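# Swap the pink and yellow flowers between drying pegs

## Task

Exchange the pink flower and the yellow flower so that each one ends up hanging on the peg the other one occupied at the beginning. No stem may be bent out of its shape. When finished, the dryer must still hang on its rail, and every flower must hang upside down, head lowest, held by a clip on its stem.

## Robot and tools

Robot: two arms, left_arm and right_arm. Each has six revolute joints and a two-finger parallel gripper, and one opening number drives both fingers. The fingers point along the gripper's +z axis and close along its y axis. end_effector_position is the pinch point between the pads, about 1 cm short of the fingertips.

Frames: the scene frame has its origin at table-top height midway between the arms, +x out over the table, +z up, and left_arm on the +y side. Arm names do not match image sides. Each arm's hand positions, orientations, targets and wrist-camera pose are given in that arm's own base frame. Calibrated bases in the scene frame: left_arm at (-0.022, +0.332, +0.008) m, quat_wxyz (+1.000, 0, 0, -0.008); right_arm at (+0.007, -0.249, +0.027) m, quat_wxyz (+1.000, 0, 0, +0.005). Up is +z in both base frames. Fixed cameras and the table use the scene frame. Reported hand poses can be off by a few centimetres, more at long reach.

Row layout, shared by every moving tool: one flat list of 16 numbers covering both arms, always all 16 even if one arm is idle. The order is left_arm x, y, z, qw, qx, qy, qz, opening, then right_arm in the same order. x, y, z are an absolute target for end_effector_position, in metres, in that arm's base frame. The quaternion is an absolute target orientation, w first, in the same frame. opening runs from -1 (closed) to +1 (fully open, 0.094 m). To keep a hand's orientation, repeat one fixed quaternion in every row rather than copying the drifting reported one. An arm meant to stay put should get the same full pose every call, taken from the last result before it stopped, plus its desired opening. Resend the present gripper command to leave a gripper unchanged, because 0 is itself a command.

execute_actions(actions, cameras): actions is a list of actions. Each action is a table of up to 15 rows, and each row lasts one control step of 1/30 s. A shorter table repeats its final row until 15 steps are used. An action is rejected for both arms if any target lies more than 0.6 m from that gripper's starting position along any of the gripper's own axes. The whole call is rejected if it is malformed or if its first action fails that check against the latest reported state. An empty list just reports state and images. cameras selects images: omitted, null or ["all"] gives all, [] gives none, and an unknown name voids the call.

move(target, speed, blend, opening_speed, blocking, cameras): target is one 16-number row or a list of up to 15 rows, with no 0.6 m limit. Each gripper travels in a straight line from its Hand target toward its pose and turns the shorter way. speed is the top path speed in m/s, from 0.002 to 4.3, default 0.25, and turning is capped at twice that in rad/s. It can be one number or one per target. blend, in metres, rounds corners of a list (default 0). opening_speed, 0.2 or more per second on the -1 to +1 scale, ramps the fingers. Use a value near the minimum when closing on something that can squash. Paths end together, take at least 0.5 s, and are cut off at 10 s. Changed openings in later targets are applied only once everything is at rest there. blocking=false returns after about 0.5 s while the motion goes on, and a new move replaces a running one. The result adds a move: line with the ending (done, off_target, moving, held, fault) and any limits (limits=paced means the commanded pose was clipped, limits=held means steps were withheld). Done means at rest within 10 mm and 2 degrees. Neither done nor off_target reveals contact. Moves do not avoid obstacles or the other arm, and fast moves lag, overshoot and strike harder.

wait(seconds 0 to 10, cameras) lets the simulation run with the last commands held. stop(cameras) brakes a running move. zoom_image(camera, region) magnifies [x0, y0, x1, y1] pixels of a camera's latest image, at most 504 by 504. read_manual(section) returns only licence texts. finished_scene(scene) ends the current scene permanently and takes that scene's number.

Cameras: cam_head_left, cam_head_right, cam_high, cam_low, cam_left_wrist, cam_right_wrist, each 672x504. Calibration is given in OpenCV form, and wrist cameras follow their hands.

Result lines: end_effector_position and end_effector_quat_wxyz per arm. Hand target is where the controller is actually sending the arm, often short of your command, so command the rest next time. Tool commands gives the present gripper commands. grip_measured is the finger opening on the command scale; it reads a little wide when empty and a little narrow on a squeezed part. Joint positions ends with the opening in metres. Joint velocities may read "within noise". Joint torques count positive toward larger joint angles, and numbers 3 and 4 wrap at ±28 N m. grip_effort_nm is motor effort, negative when closing. MOTOR HOT appears near 85 °C. OVER-TEMPERATURE FAULT means that arm has gone limp for 30 s or more.

Controller behaviour: each step, the commanded orientation is limited to within 40 degrees of the measured one. Friction can leave a hand about 1 cm off target with no contact involved. A wrist close to the first joint's axis can swing the whole arm.

Avoid: dropping or knocking anything off the table; releasing a flower while it is still moving; fast hits, slams and hard presses; any contact between the two arms, including closing a gripper on the other arm's fingers; routing a path near an arm's own base, which can flip its shoulder, so go around it; squeezing stems hard enough to bend them; holding loads or stretched poses long enough to overheat motors. Expect occasional small nudges to loose objects.

Each tool is called as name(argument=value, ...) on one line, values as JSON.

## Session

execute_actions(actions=[])

Scene clock: 0.00 s.
left_arm: end_effector_position=(+0.2569, -0.0827, +0.2388) grip_measured=+1.000 grip_effort_nm=n/a end_effector_quat_wxyz=(+0.234, -0.475, +0.849, -0.012) | right_arm: end_effector_position=(+0.4016, -0.0080, +0.3089) grip_measured=+1.000 grip_effort_nm=n/a end_effector_quat_wxyz=(+0.174, -0.236, +0.924, +0.245)
Joint positions: left_arm=[-0.559 0.839 0.854 -1.323 -0.397 -1.526 0.094] | right_arm=[-0.266 1.317 1.342 -1.525 -0.607 -0.743 0.094]
Joint velocities: within noise
Joint torques (N m): no reading
Heat: left arm: hottest elbow 32 °C; right arm: hottest waist 31 °C.
Hand target: left_arm +0.2625, -0.0863, +0.2520; +0.241, -0.476, +0.845, -0.026 | right_arm +0.4067, -0.0095, +0.3157; +0.181, -0.238, +0.923, +0.241
Tool commands: left_gripper/opening=+1.0 right_gripper/opening=+1.0

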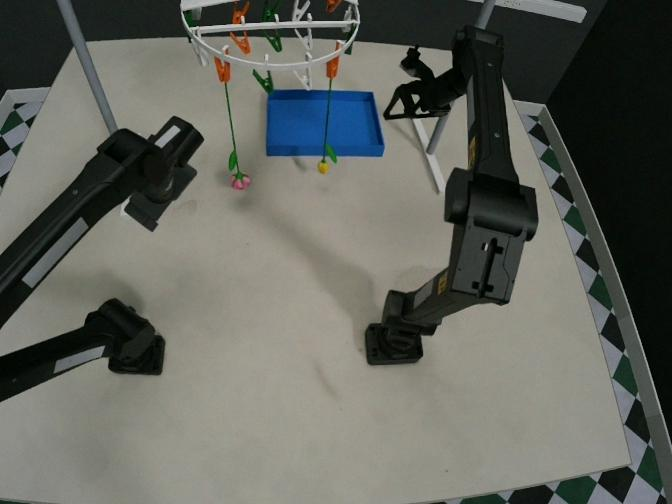

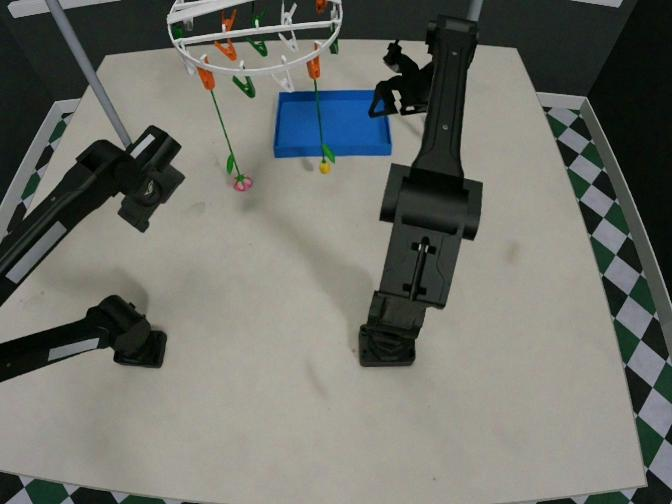

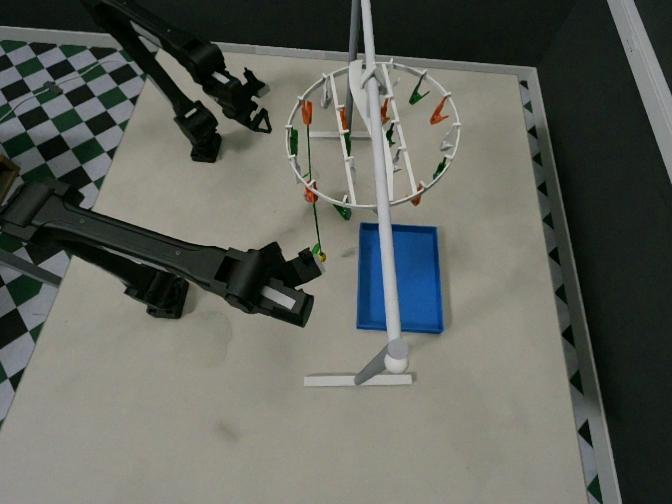

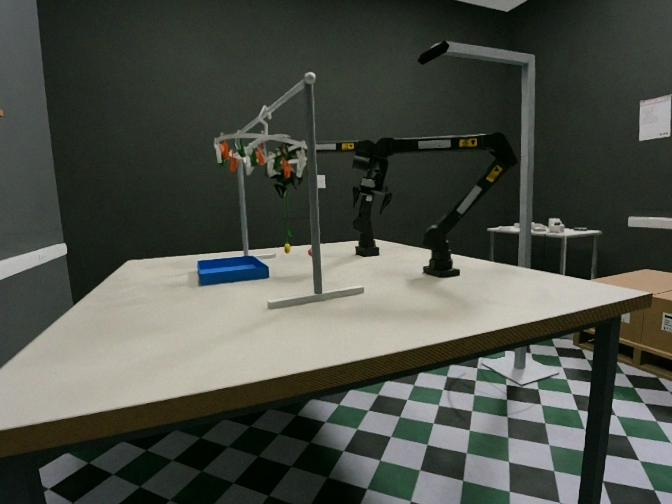

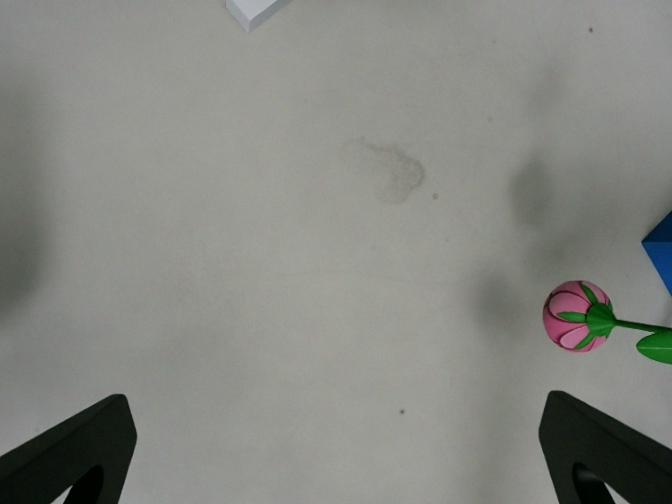

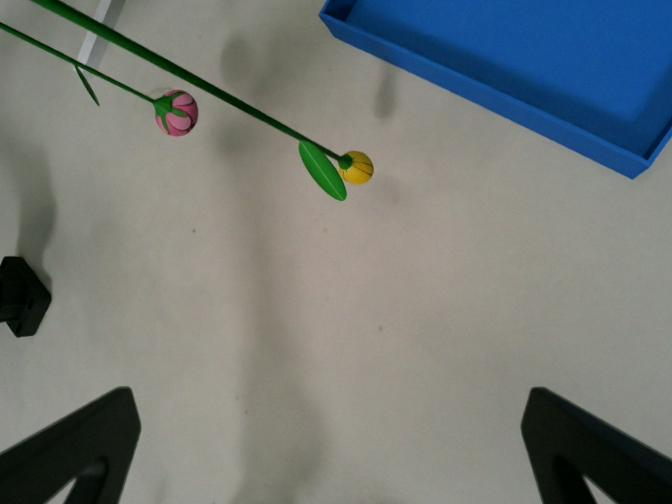

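zoom_image(camera="cam_head_left", region=[170, 0, 380, 200])

zoom_image(camera="cam_head_right", region=[160, 0, 360, 200])

zoom_image(camera="cam_high", region=[270, 50, 480, 270])

zoom_image(camera="cam_low", region=[200, 60, 340, 270])

Scaled by 2.400 from the camera's 672x504 image, which has a finer 960x720 frame.

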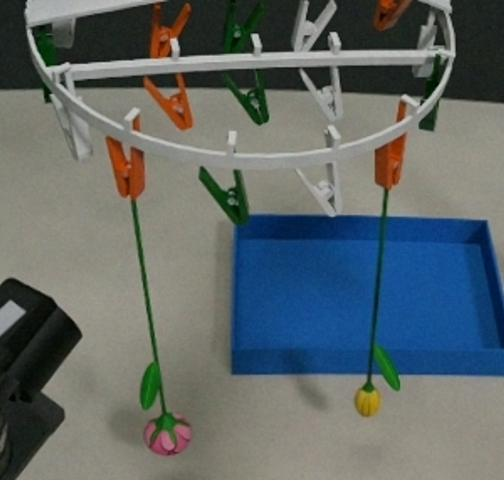

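Scaled by 2.520 from the camera's 672x504 image, which has a finer 960x720 frame.

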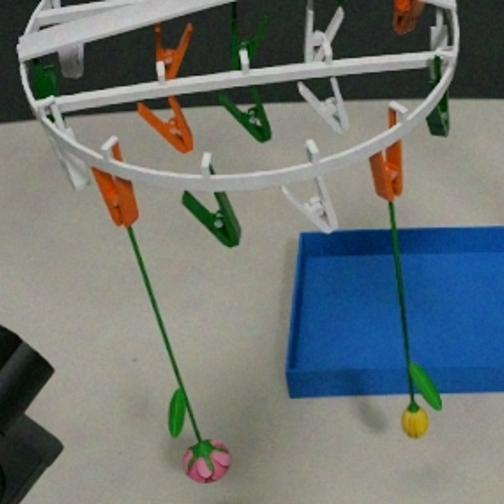

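Scaled by 2.291 from the camera's 672x504 image, which has a finer 960x720 frame.

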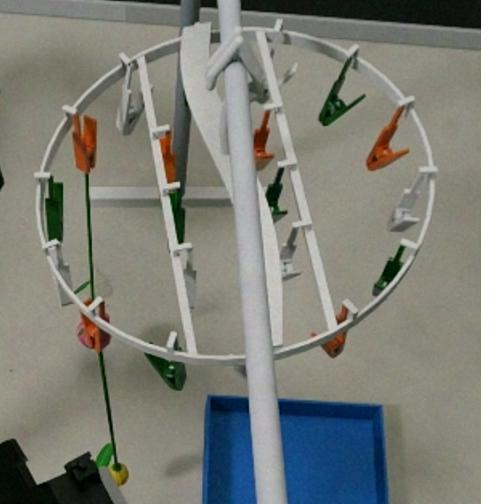

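Scaled by 2.400 from the camera's 672x504 image, which has a finer 960x720 frame.

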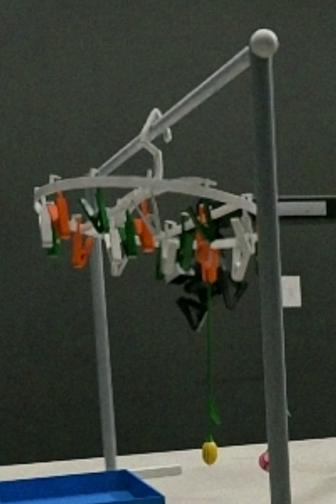

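move(target=[0.25, -0.15, 0.36, 0.7071, 0, 0.7071, 0, 1, 0.25, 0.08, 0.36, 0.7071, 0, 0.7071, 0, 1])

Scene clock: 31.87 s.
left_arm: end_effector_position=(+0.2494, -0.1539, +0.3539) grip_measured=+1.000 grip_effort_nm=-0.037 end_effector_quat_wxyz=(+0.702, +0.008, +0.712, +0.003) | right_arm: end_effector_position=(+0.2486, +0.0757, +0.3666) grip_measured=+1.000 grip_effort_nm=-0.007 end_effector_quat_wxyz=(+0.709, +0.010, +0.705, +0.005)
Joint positions: left_arm=[-1.098 0.471 0.461 -0.021 -1.091 -0.012 0.094] | right_arm=[0.791 0.2 0.446 -0.24 0.799 0.017 0.094]
Joint velocities: within noise
Joint torques (N m): left_arm=[3.25 -0.03 9.05 2.47 0.12 0.18] | right_arm=[1.32 6.3 8.14 2.51 0.08 -0.12]
Heat: left arm: hottest elbow 42 °C; right arm: hottest waist 31 °C.
Hand target: left_arm +0.2499, -0.1500, +0.3600; +0.707, +0.000, +0.707, +0.000 | right_arm +0.2499, +0.0799, +0.3600; +0.707, +0.000, +0.707, +0.000
Off the commanded pose: left_arm 0.007 m, 1 deg | right_arm 0.008 m, 1 deg.
move: done
camera_calibration:
cam_left_wrist: T_world_to_cam=[[-0.00203989, -0.999544, -0.0301383, -0.142785], [-0.43404, 0.0280364, -0.900457, 0.469837], [0.900892, 0.0112444, -0.433899, 0.0210588], [0, 0, 0, 1]] pos_world=[0.184665, -0.156129, 0.427903]
cam_right_wrist: T_world_to_cam=[[-0.00181668, -0.999919, -0.0125631, 0.0796774], [-0.411415, 0.012198, -0.911366, 0.476628], [0.911446, 0.003513, -0.411404, 0.0107907], [0, 0, 0, 1]] pos_world=[0.186402, 0.0738191, 0.439823]

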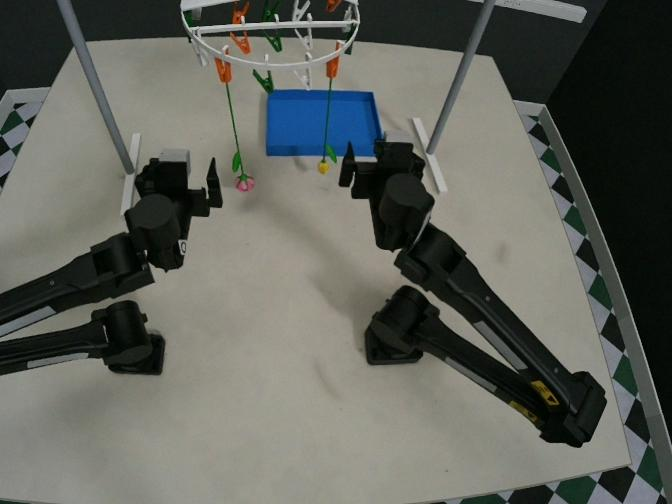

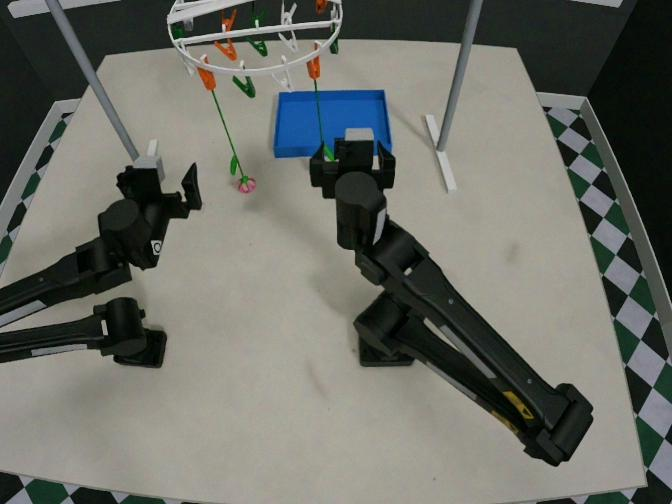

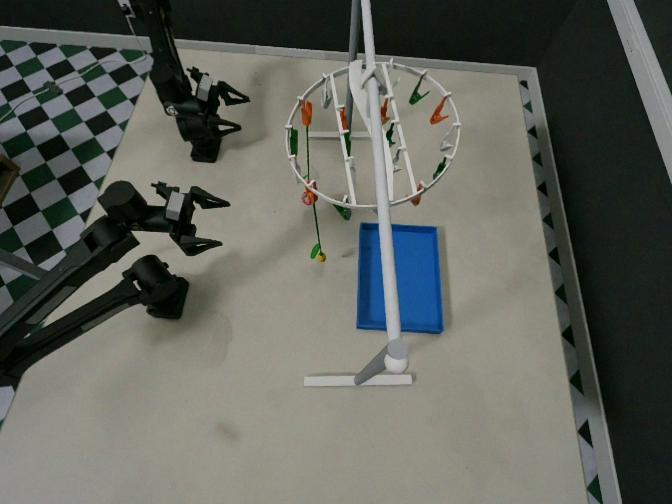

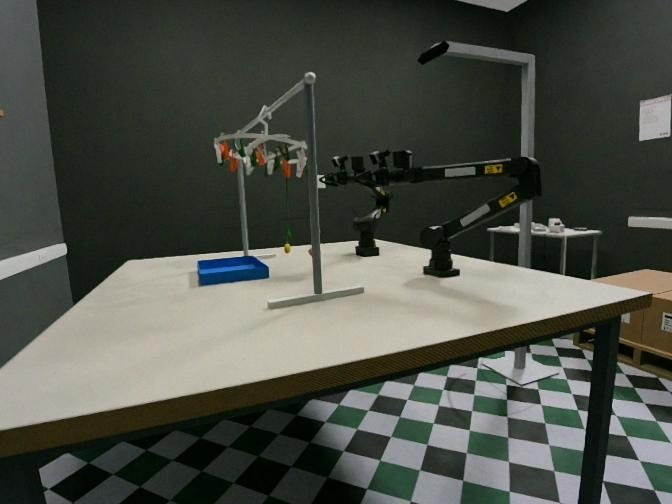

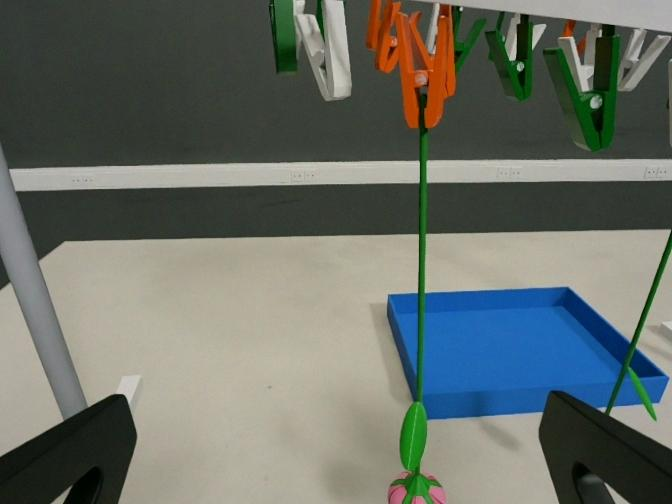

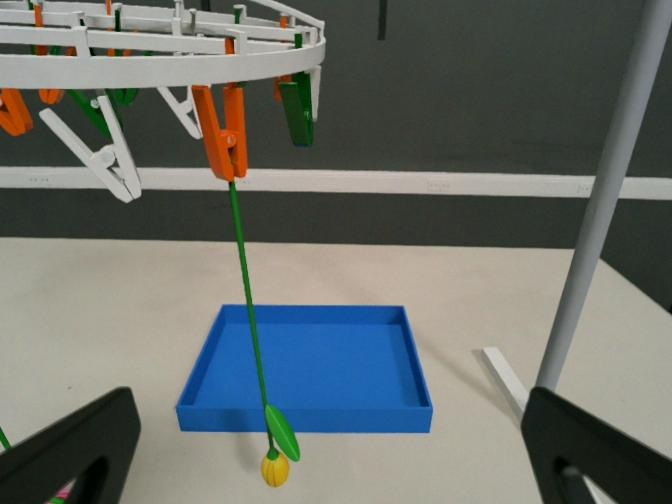

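zoom_image(camera="cam_right_wrist", region=[140, 0, 340, 200])

zoom_image(camera="cam_left_wrist", region=[330, 0, 530, 160])

Scaled by 2.520 from the camera's 672x504 image, which has a finer 960x720 frame.

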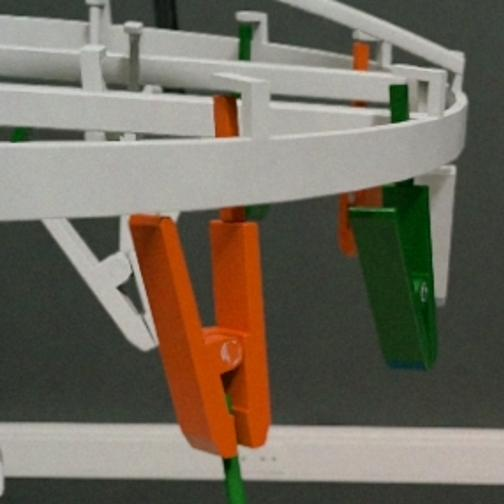

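Scaled by 2.520 from the camera's 672x504 image, which has a finer 960x720 frame.

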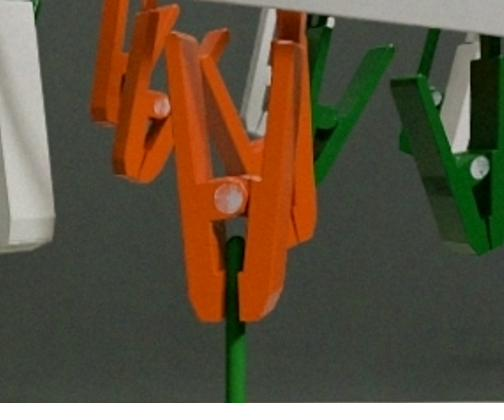

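move(target=[0.30, -0.186, 0.36, 0.695, 0.1289, 0.695, -0.1289, 1, 0.36, 0.045, 0.35, 0.646, -0.2876, 0.646, 0.2876, 1], cameras=["cam_left_wrist","cam_right_wrist","cam_high"])

zoom_image(camera="cam_right_wrist", region=[200, 0, 500, 225])

zoom_image(camera="cam_left_wrist", region=[200, 0, 500, 225])

Scene clock: 60.23 s.
left_arm: end_effector_position=(+0.2960, -0.1865, +0.3471) grip_measured=+1.000 grip_effort_nm=-0.037 end_effector_quat_wxyz=(+0.685, +0.133, +0.704, -0.129) | right_arm: end_effector_position=(+0.3496, +0.0500, +0.3207) grip_measured=+1.000 grip_effort_nm=-0.007 end_effector_quat_wxyz=(+0.629, -0.275, +0.661, +0.303)
Joint positions: left_arm=[-0.736 0.527 0.46 0.038 -0.362 -0.01 0.094] | right_arm=[-0.319 0.818 0.489 0.265 -1.162 -0.004 0.094]
Joint velocities: within noise
Joint torques (N m): left_arm=[3.25 0.56 10.39 2.95 0.13 0.17] | right_arm=[0.03 -0.5 13.08 2.24 -0.13 0.05]
Heat: left arm: hottest elbow 45 °C; right arm: hottest waist 31 °C.
Hand target: left_arm +0.2996, -0.1857, +0.3599; +0.695, +0.129, +0.695, -0.129 | right_arm +0.3581, +0.0451, +0.3495; +0.646, -0.288, +0.646, +0.288
Off the commanded pose: left_arm 0.014 m, 2 deg | right_arm 0.032 m, 3 deg.
move: off_target (left_arm, right_arm)
camera_calibration:
cam_left_wrist: T_world_to_cam=[[-0.360346, -0.932702, -0.0147593, -0.0622631], [-0.411161, 0.173013, -0.894993, 0.503316], [0.837315, -0.316439, -0.445835, -0.0616892], [0, 0, 0, 1]] pos_world=[0.236161, -0.164674, 0.422042]
cam_right_wrist: T_world_to_cam=[[0.74887, -0.661096, -0.0463202, -0.214968], [-0.321311, -0.301063, -0.897842, 0.45648], [0.579615, 0.68725, -0.437875, -0.00965255], [0, 0, 0, 1]] pos_world=[0.31325, 0.00194823, 0.395663]
Images, in order (width x height): cam_high 672x504, cam_left_wrist 672x504, cam_right_wrist 672x504.

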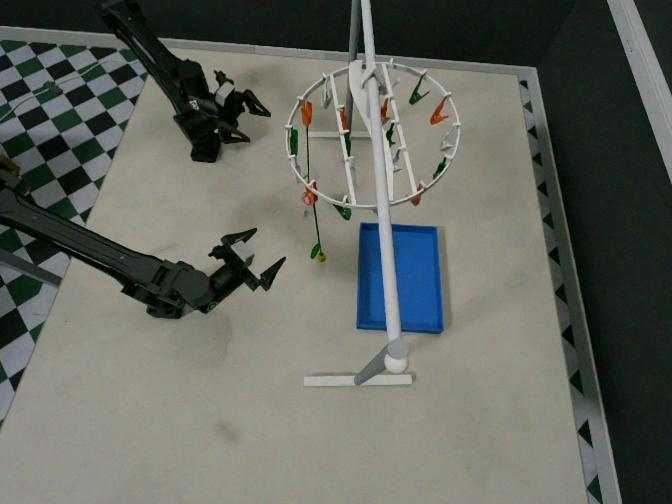

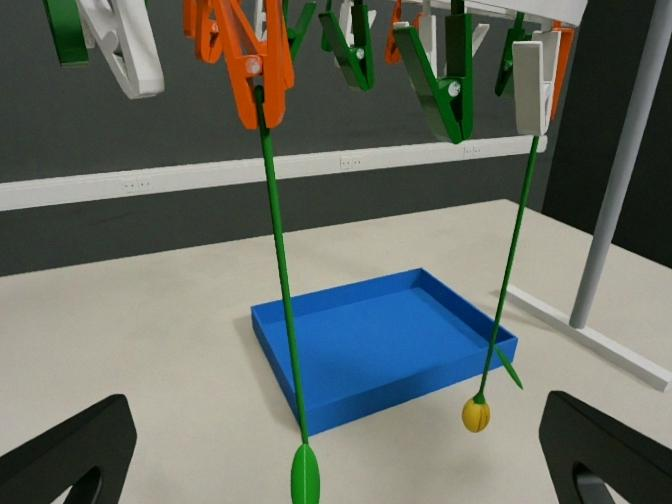

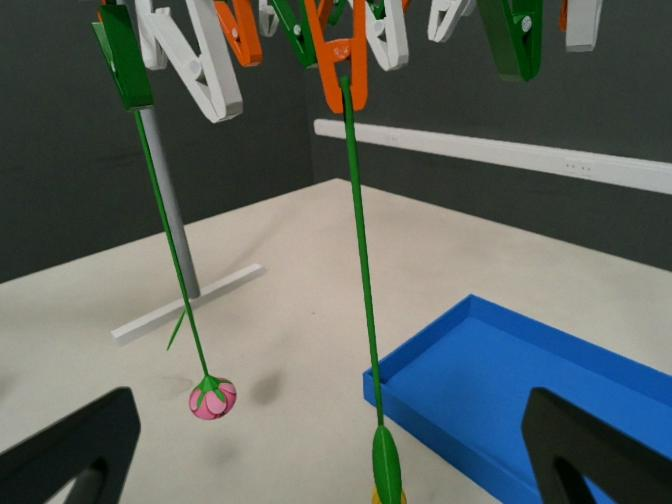

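Scaled by 1.680 from the camera's 672x504 image, which has a finer 960x720 frame.

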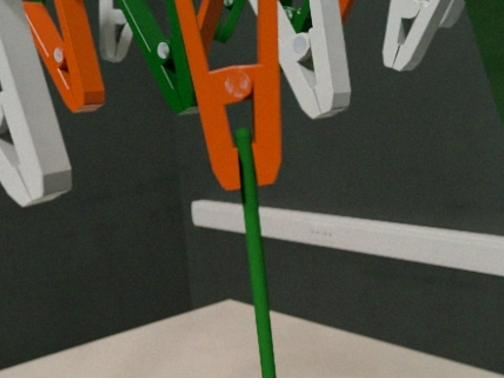

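Scaled by 1.680 from the camera's 672x504 image, which has a finer 960x720 frame.

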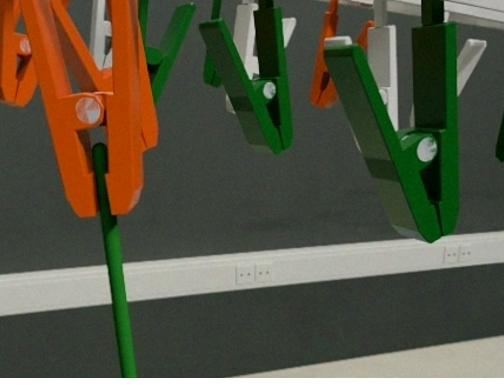

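move(target=[0.40, -0.365, 0.28, 0.792, 0.1837, 0.505, -0.288, 1, 0.39, 0.087, 0.435, 0.646, -0.2876, 0.646, 0.2876, 1])

Scene clock: 74.03 s.
left_arm: end_effector_position=(+0.3958, -0.3550, +0.2684) grip_measured=+1.000 grip_effort_nm=-0.037 end_effector_quat_wxyz=(+0.782, +0.185, +0.523, -0.284) | right_arm: end_effector_position=(+0.3840, +0.0839, +0.4055) grip_measured=+1.000 grip_effort_nm=-0.007 end_effector_quat_wxyz=(+0.635, -0.278, +0.659, +0.292)
Joint positions: left_arm=[-0.748 1.633 0.588 1.441 -0.056 0.014 0.094] | right_arm=[-0.157 0.835 0.719 0.074 -0.987 -0.004 0.094]
Joint velocities: within noise
Joint torques (N m): left_arm=[2.02 -7.77 7.64 2.61 0.14 0.18] | right_arm=[1.26 -1.9 13.75 1.39 0.03 0.09]
Heat: left arm: hottest elbow 47 °C; right arm: hottest elbow 34 °C.
Hand target: left_arm +0.3995, -0.3645, +0.2798; +0.792, +0.184, +0.506, -0.288 | right_arm +0.3881, +0.0867, +0.4345; +0.646, -0.288, +0.646, +0.288
Off the commanded pose: left_arm 0.016 m, 2 deg | right_arm 0.030 m, 2 deg.
move: off_target (left_arm, right_arm)
camera_calibration:
cam_left_wrist: T_world_to_cam=[[-0.629806, -0.77675, -0.00210867, -0.0260359], [-0.0292892, 0.026461, -0.999221, 0.327898], [0.7762, -0.629254, -0.0394156, -0.429555], [0, 0, 0, 1]] pos_world=[0.326627, -0.299199, 0.310656]
cam_right_wrist: T_world_to_cam=[[0.74159, -0.670484, -0.022261, -0.220604], [-0.307396, -0.310127, -0.899627, 0.550002], [0.596282, 0.673997, -0.436091, -0.02177], [0, 0, 0, 1]] pos_world=[0.345647, 0.0373318, 0.480393]

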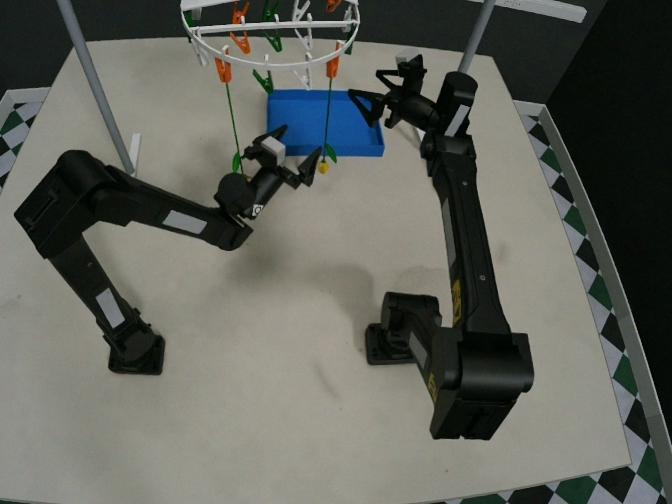

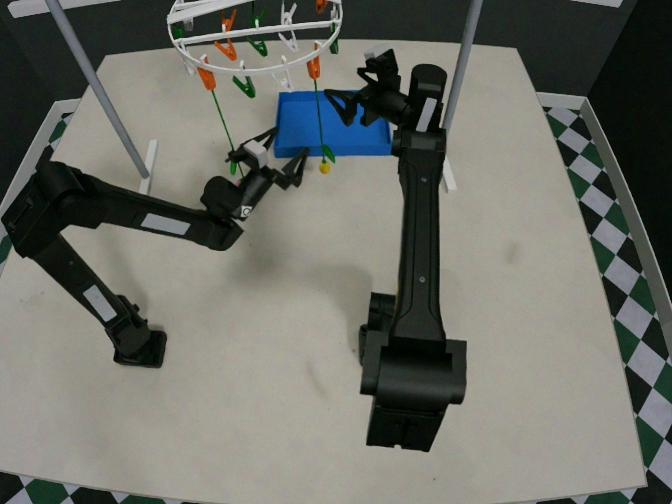

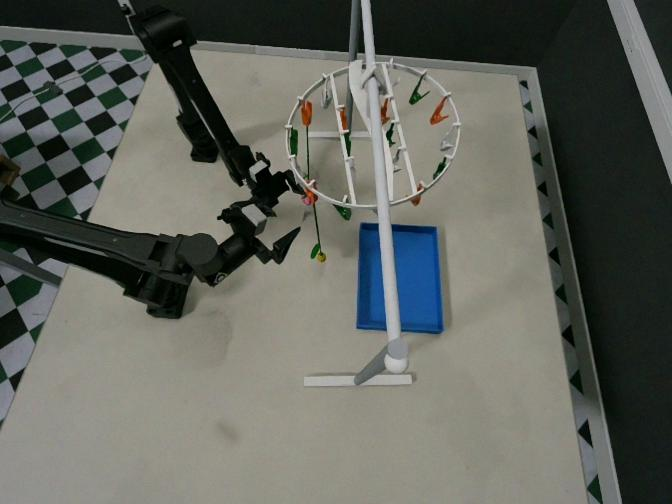

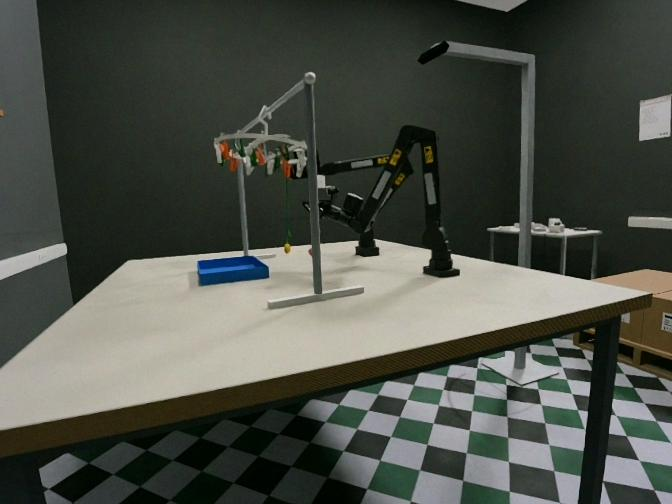

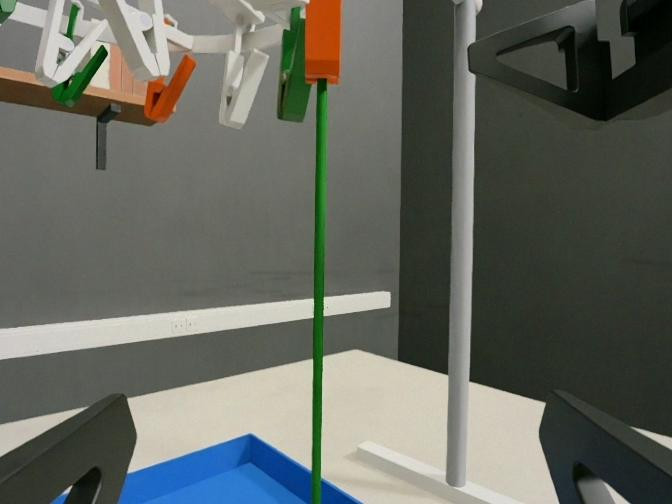

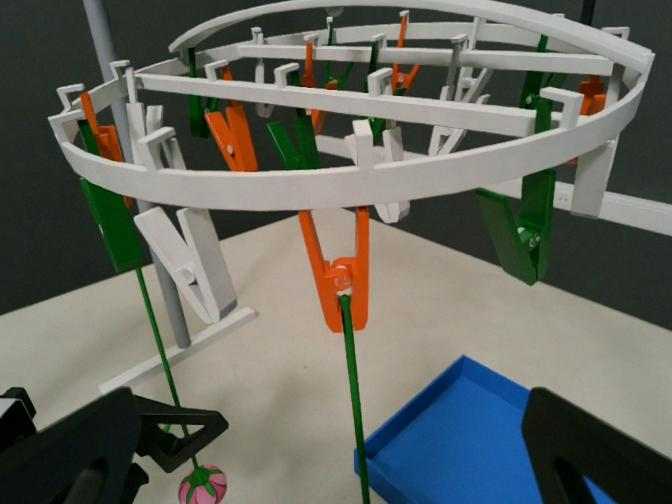

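move(target=[[0.475, -0.417, 0.283, 0.792, 0.1837, 0.505, -0.288, 0.2, 0.39, 0.087, 0.440, 0.646, -0.2876, 0.646, 0.2876, -0.06], [0.475, -0.417, 0.283, 0.792, 0.1837, 0.505, -0.288, 0.2, 0.441, 0.145, 0.442, 0.646, -0.2876, 0.646, 0.2876, -0.06]], speed=0.12)

Scene clock: 89.13 s.
left_arm: end_effector_position=(+0.4616, -0.4123, +0.2770) grip_measured=+0.202 grip_effort_nm=-0.115 end_effector_quat_wxyz=(+0.788, +0.188, +0.510, -0.289) | right_arm: end_effector_position=(+0.4325, +0.1399, +0.4078) grip_measured=-0.059 grip_effort_nm=-0.081 end_effector_quat_wxyz=(+0.626, -0.278, +0.667, +0.292)
Joint positions: left_arm=[-0.736 1.788 0.846 1.364 -0.029 0.014 0.056] | right_arm=[0.043 0.977 0.814 0.098 -0.787 -0.004 0.044]
Joint velocities: within noise
Joint torques (N m): left_arm=[3.25 -10.87 8.61 1.39 0.14 0.03] | right_arm=[1.26 -4.31 13.86 2.47 0.02 0.08]
Heat: left arm: hottest elbow 44 °C; right arm: hottest elbow 39 °C.
Hand target: left_arm +0.4745, -0.4163, +0.2829; +0.792, +0.184, +0.505, -0.288 | right_arm +0.4385, +0.1443, +0.4413; +0.646, -0.288, +0.646, +0.288
Off the commanded pose: left_arm 0.015 m, 1 deg | right_arm 0.036 m, 4 deg.
move: off_target (left_arm, right_arm)
camera_calibration:
cam_left_wrist: T_world_to_cam=[[-0.639282, -0.768883, -0.0117016, -0.0187659], [-0.00279486, 0.0175404, -0.999842, 0.324179], [0.768967, -0.639148, -0.0133622, -0.524395], [0, 0, 0, 1]] pos_world=[0.392152, -0.355281, 0.316901]
cam_right_wrist: T_world_to_cam=[[0.741158, -0.670517, -0.0330373, -0.214417], [-0.327816, -0.318529, -0.889425, 0.590288], [0.585851, 0.670035, -0.455887, -0.0742922], [0, 0, 0, 1]] pos_world=[0.395947, 0.094032, 0.484064]

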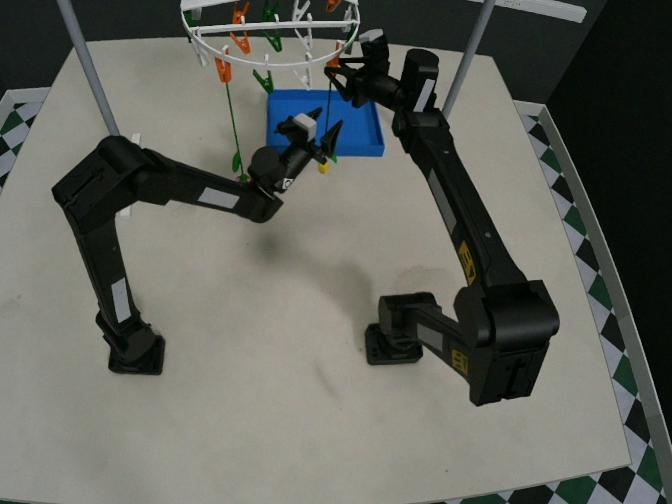

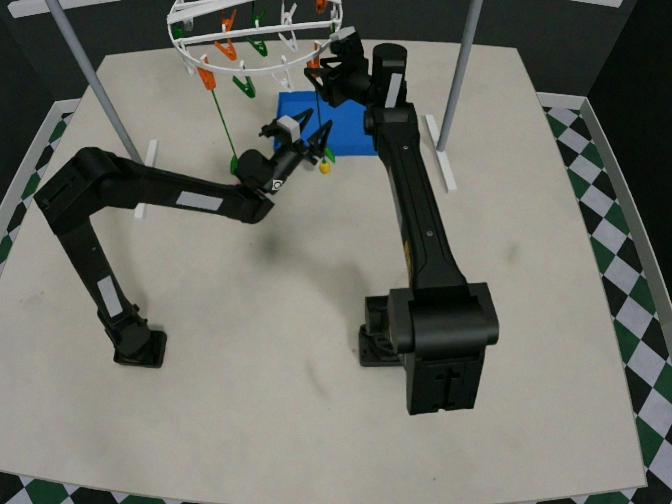

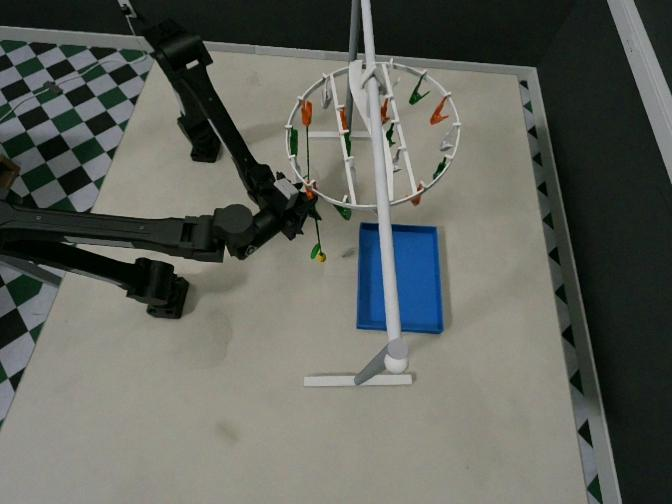

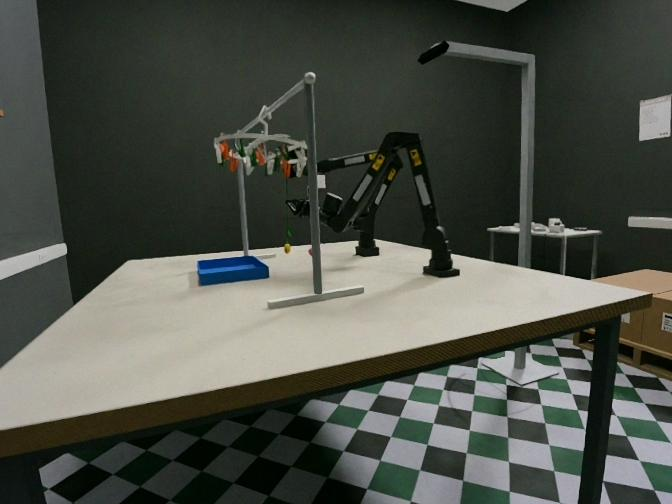

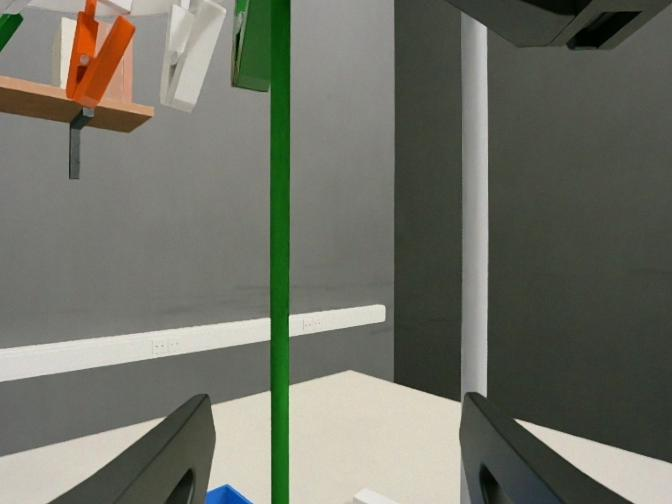

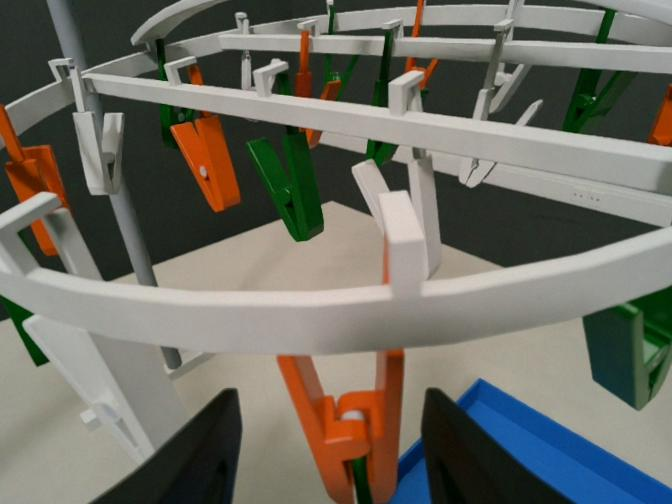

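move(target=[0.486, -0.409, 0.283, 0.792, 0.1837, 0.505, -0.288, 0.2, 0.450, 0.151, 0.446, 0.646, -0.2876, 0.646, 0.2876, -0.06], speed=0.05, cameras=["cam_left_wrist","cam_right_wrist","cam_low"])

Scene clock: 95.63 s.
left_arm: end_effector_position=(+0.4730, -0.4041, +0.2771) grip_measured=+0.202 grip_effort_nm=-0.120 end_effector_quat_wxyz=(+0.789, +0.190, +0.510, -0.285) | right_arm: end_effector_position=(+0.4414, +0.1456, +0.4119) grip_measured=-0.059 grip_effort_nm=-0.076 end_effector_quat_wxyz=(+0.626, -0.278, +0.667, +0.291)
Joint positions: left_arm=[-0.707 1.794 0.855 1.36 -0.004 0.011 0.056] | right_arm=[0.059 1.002 0.84 0.099 -0.771 -0.004 0.044]
Joint velocities: within noise
Joint torques (N m): left_arm=[3.14 -10.99 8.61 1.37 0.14 -0.04] | right_arm=[1.38 -4.72 13.9 2.47 0.03 0.09]
Heat: left arm: hottest elbow 44 °C; right arm: hottest elbow 40 °C.
Hand target: left_arm +0.4854, -0.4085, +0.2831; +0.792, +0.184, +0.505, -0.288 | right_arm +0.4476, +0.1503, +0.4454; +0.646, -0.288, +0.646, +0.288
Off the commanded pose: left_arm 0.015 m, 1 deg | right_arm 0.036 m, 4 deg.
move: off_target (left_arm, right_arm)
camera_calibration:
cam_left_wrist: T_world_to_cam=[[-0.63529, -0.77204, -0.0190144, -0.00633284], [0.00202673, 0.0229545, -0.999734, 0.323972], [0.772271, -0.635159, -0.0130181, -0.527837], [0, 0, 0, 1]] pos_world=[0.402954, -0.347587, 0.316894]
cam_right_wrist: T_world_to_cam=[[0.740898, -0.670868, -0.0317128, -0.217425], [-0.327197, -0.319311, -0.889372, 0.598381], [0.586525, 0.66931, -0.456083, -0.081614], [0, 0, 0, 1]] pos_world=[0.404747, 0.0998314, 0.488066]
Images, in order (width x height): cam_low 672x504, cam_left_wrist 672x504, cam_right_wrist 672x504.

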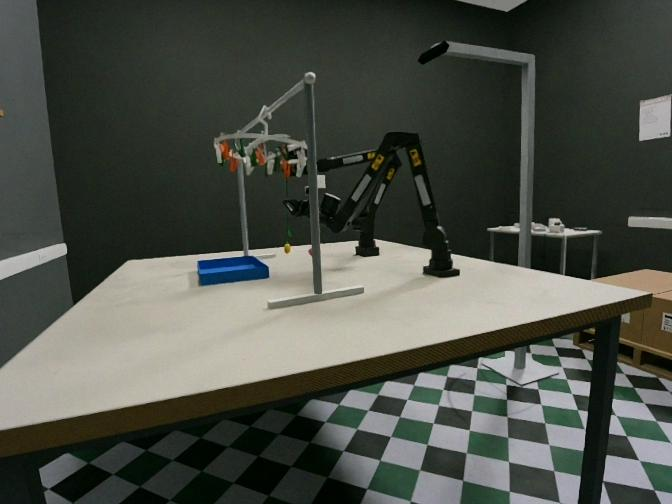

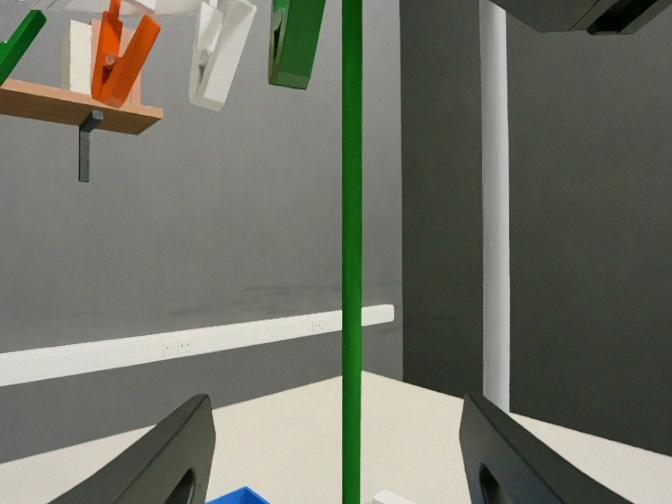

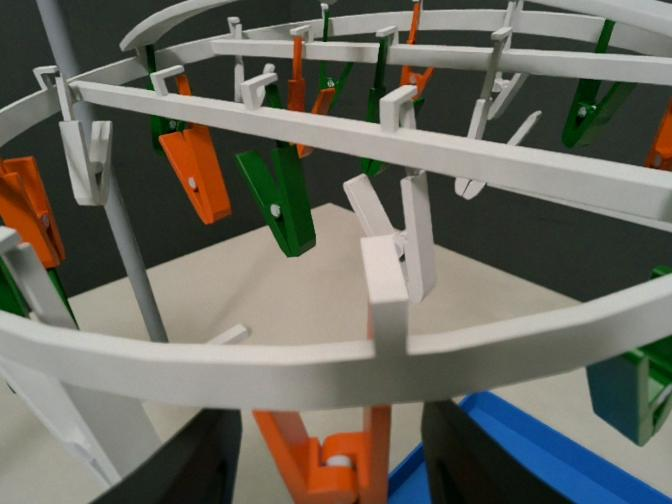

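move(target=[[0.484, -0.411, 0.283, 0.792, 0.1837, 0.505, -0.288, 0.2, 0.449, 0.152, 0.446, 0.646, -0.2876, 0.646, 0.2876, -0.06],[0.484, -0.411, 0.283, 0.792, 0.1837, 0.505, -0.288, -0.93, 0.449, 0.152, 0.446, 0.646, -0.2876, 0.646, 0.2876, -0.06]], speed=0.05, opening_speed=0.4, cameras=["cam_left_wrist","cam_right_wrist","cam_low"])

Scene clock: 102.00 s.
left_arm: end_effector_position=(+0.4731, -0.4042, +0.2773) grip_measured=-0.924 grip_effort_nm=-0.325 end_effector_quat_wxyz=(+0.789, +0.189, +0.509, -0.286) | right_arm: end_effector_position=(+0.4414, +0.1465, +0.4118) grip_measured=-0.059 grip_effort_nm=-0.081 end_effector_quat_wxyz=(+0.626, -0.278, +0.667, +0.291)
Joint positions: left_arm=[-0.707 1.794 0.856 1.36 -0.004 0.011 0.004] | right_arm=[0.062 1.002 0.84 0.099 -0.767 -0.004 0.044]
Joint velocities: within noise
Joint torques (N m): left_arm=[2.67 -10.93 8.55 1.42 -0.05 -0.03] | right_arm=[1.44 -4.84 13.86 2.43 0.02 0.07]
Heat: left arm: hottest elbow 43 °C; right arm: hottest elbow 42 °C.
Hand target: left_arm +0.4834, -0.4105, +0.2830; +0.792, +0.184, +0.505, -0.288 | right_arm +0.4467, +0.1512, +0.4454; +0.646, -0.287, +0.646, +0.288
Off the commanded pose: left_arm 0.014 m, 1 deg | right_arm 0.035 m, 4 deg.
move: off_target (left_arm, right_arm); target 2's new opening was sent with left_arm's hand 0.014 m and 1 deg from that target
camera_calibration:
cam_left_wrist: T_world_to_cam=[[-0.635508, -0.771877, -0.0183328, -0.00634888], [0.00190552, 0.0221762, -0.999752, 0.324057], [0.772092, -0.635385, -0.0126223, -0.528183], [0, 0, 0, 1]] pos_world=[0.403154, -0.347687, 0.317194]
cam_right_wrist: T_world_to_cam=[[0.740687, -0.671108, -0.0315567, -0.216647], [-0.327324, -0.319445, -0.889277, 0.598686], [0.586721, 0.669005, -0.456279, -0.0821768], [0, 0, 0, 1]] pos_world=[0.404647, 0.100831, 0.488066]
Images, in order (width x height): cam_low 672x504, cam_left_wrist 672x504, cam_right_wrist 672x504.

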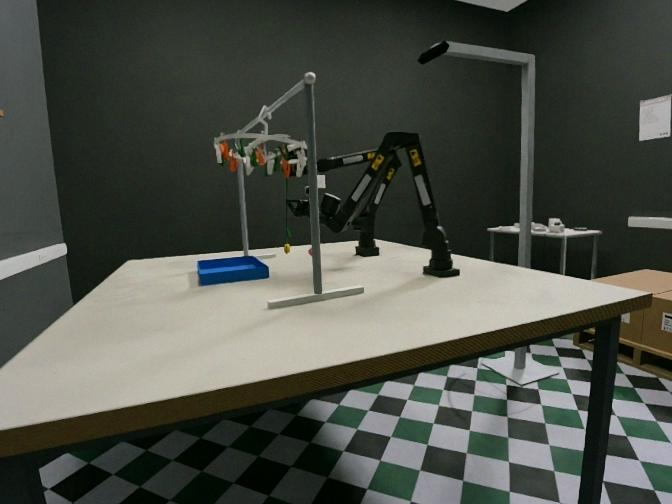

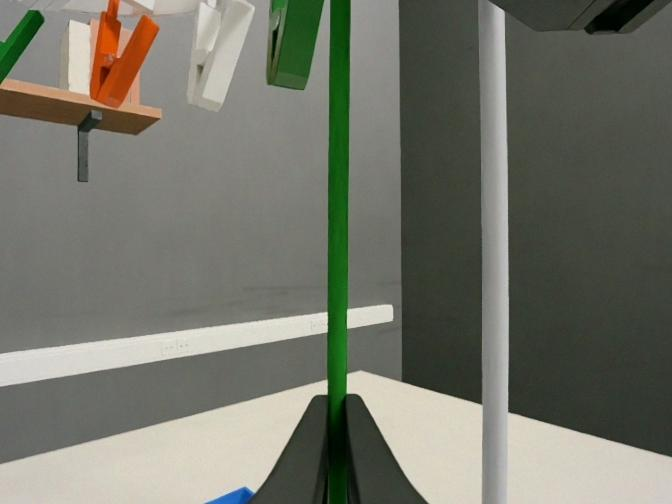

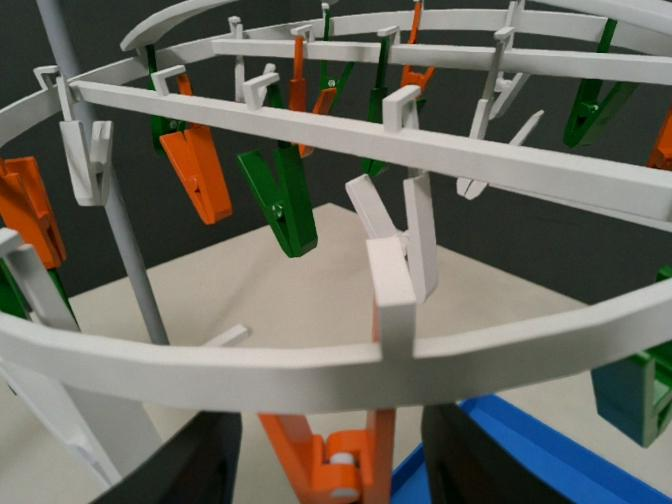

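move(target=[0.484, -0.411, 0.283, 0.792, 0.1837, 0.505, -0.288, -0.98, 0.449, 0.152, 0.446, 0.646, -0.2876, 0.646, 0.2876, -0.6], speed=0.05, opening_speed=0.3, cameras=["cam_left_wrist","cam_right_wrist"])

zoom_image(camera="cam_right_wrist", region=[200, 300, 450, 504])

Scene clock: 105.90 s.
left_arm: end_effector_position=(+0.4732, -0.4042, +0.2771) grip_measured=-0.980 grip_effort_nm=-1.067 end_effector_quat_wxyz=(+0.789, +0.189, +0.510, -0.285) | right_arm: end_effector_position=(+0.4416, +0.1465, +0.4117) grip_measured=-0.575 grip_effort_nm=-0.994 end_effector_quat_wxyz=(+0.626, -0.278, +0.668, +0.291)
Joint positions: left_arm=[-0.707 1.794 0.856 1.36 -0.004 0.011 0.001] | right_arm=[0.062 1.003 0.84 0.099 -0.766 -0.004 0.02]
Joint velocities: within noise
Joint torques (N m): left_arm=[2.67 -10.99 8.55 1.42 -0.05 -0.04] | right_arm=[1.32 -4.89 13.85 2.39 -0.04 0.07]
Heat: left arm: hottest elbow 43 °C; right arm: hottest elbow 43 °C.
Hand target: left_arm +0.4834, -0.4105, +0.2830; +0.792, +0.184, +0.505, -0.288 | right_arm +0.4467, +0.1514, +0.4453; +0.646, -0.288, +0.646, +0.288
Off the commanded pose: left_arm 0.014 m, 1 deg | right_arm 0.036 m, 4 deg.
move: off_target (left_arm, right_arm)
camera_calibration:
cam_left_wrist: T_world_to_cam=[[-0.635513, -0.771871, -0.0183735, -0.00627206], [0.00162288, 0.0224617, -0.999746, 0.324069], [0.772088, -0.635382, -0.013022, -0.528133], [0, 0, 0, 1]] pos_world=[0.403254, -0.347687, 0.316994]
cam_right_wrist: T_world_to_cam=[[0.739867, -0.672004, -0.0317471, -0.216283], [-0.328046, -0.31917, -0.88911, 0.598845], [0.587352, 0.668237, -0.456592, -0.0823645], [0, 0, 0, 1]] pos_world=[0.404846, 0.100829, 0.487965]
Images, in order (width x height): cam_left_wrist 672x504, cam_right_wrist 672x504.

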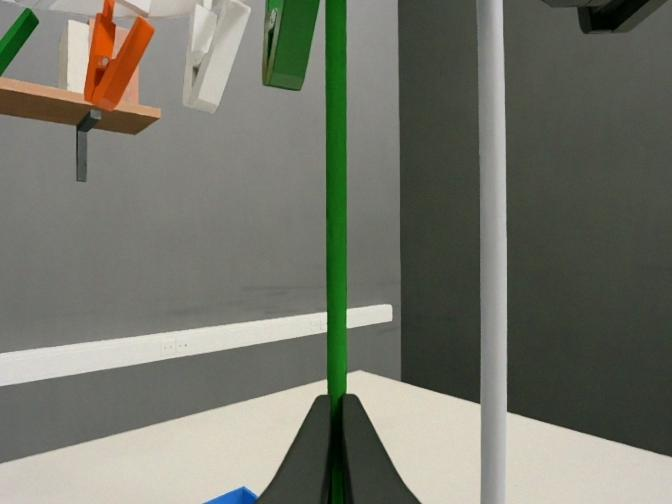

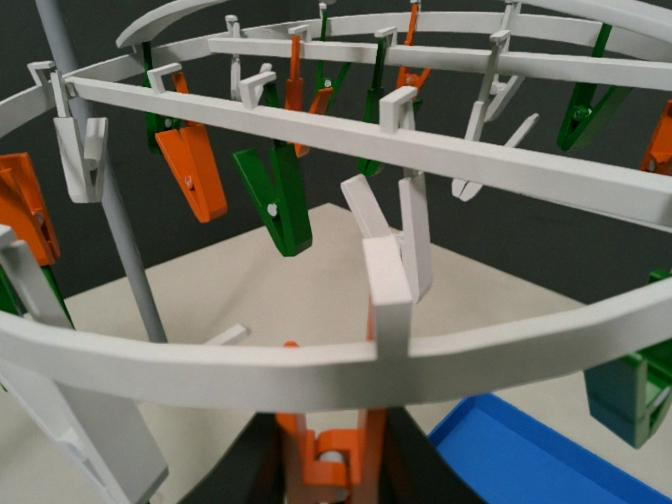

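Scaled by 2.016 from the camera's 672x504 image, which has a finer 960x720 frame.

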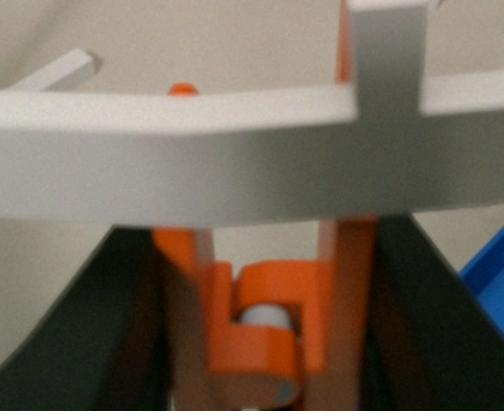

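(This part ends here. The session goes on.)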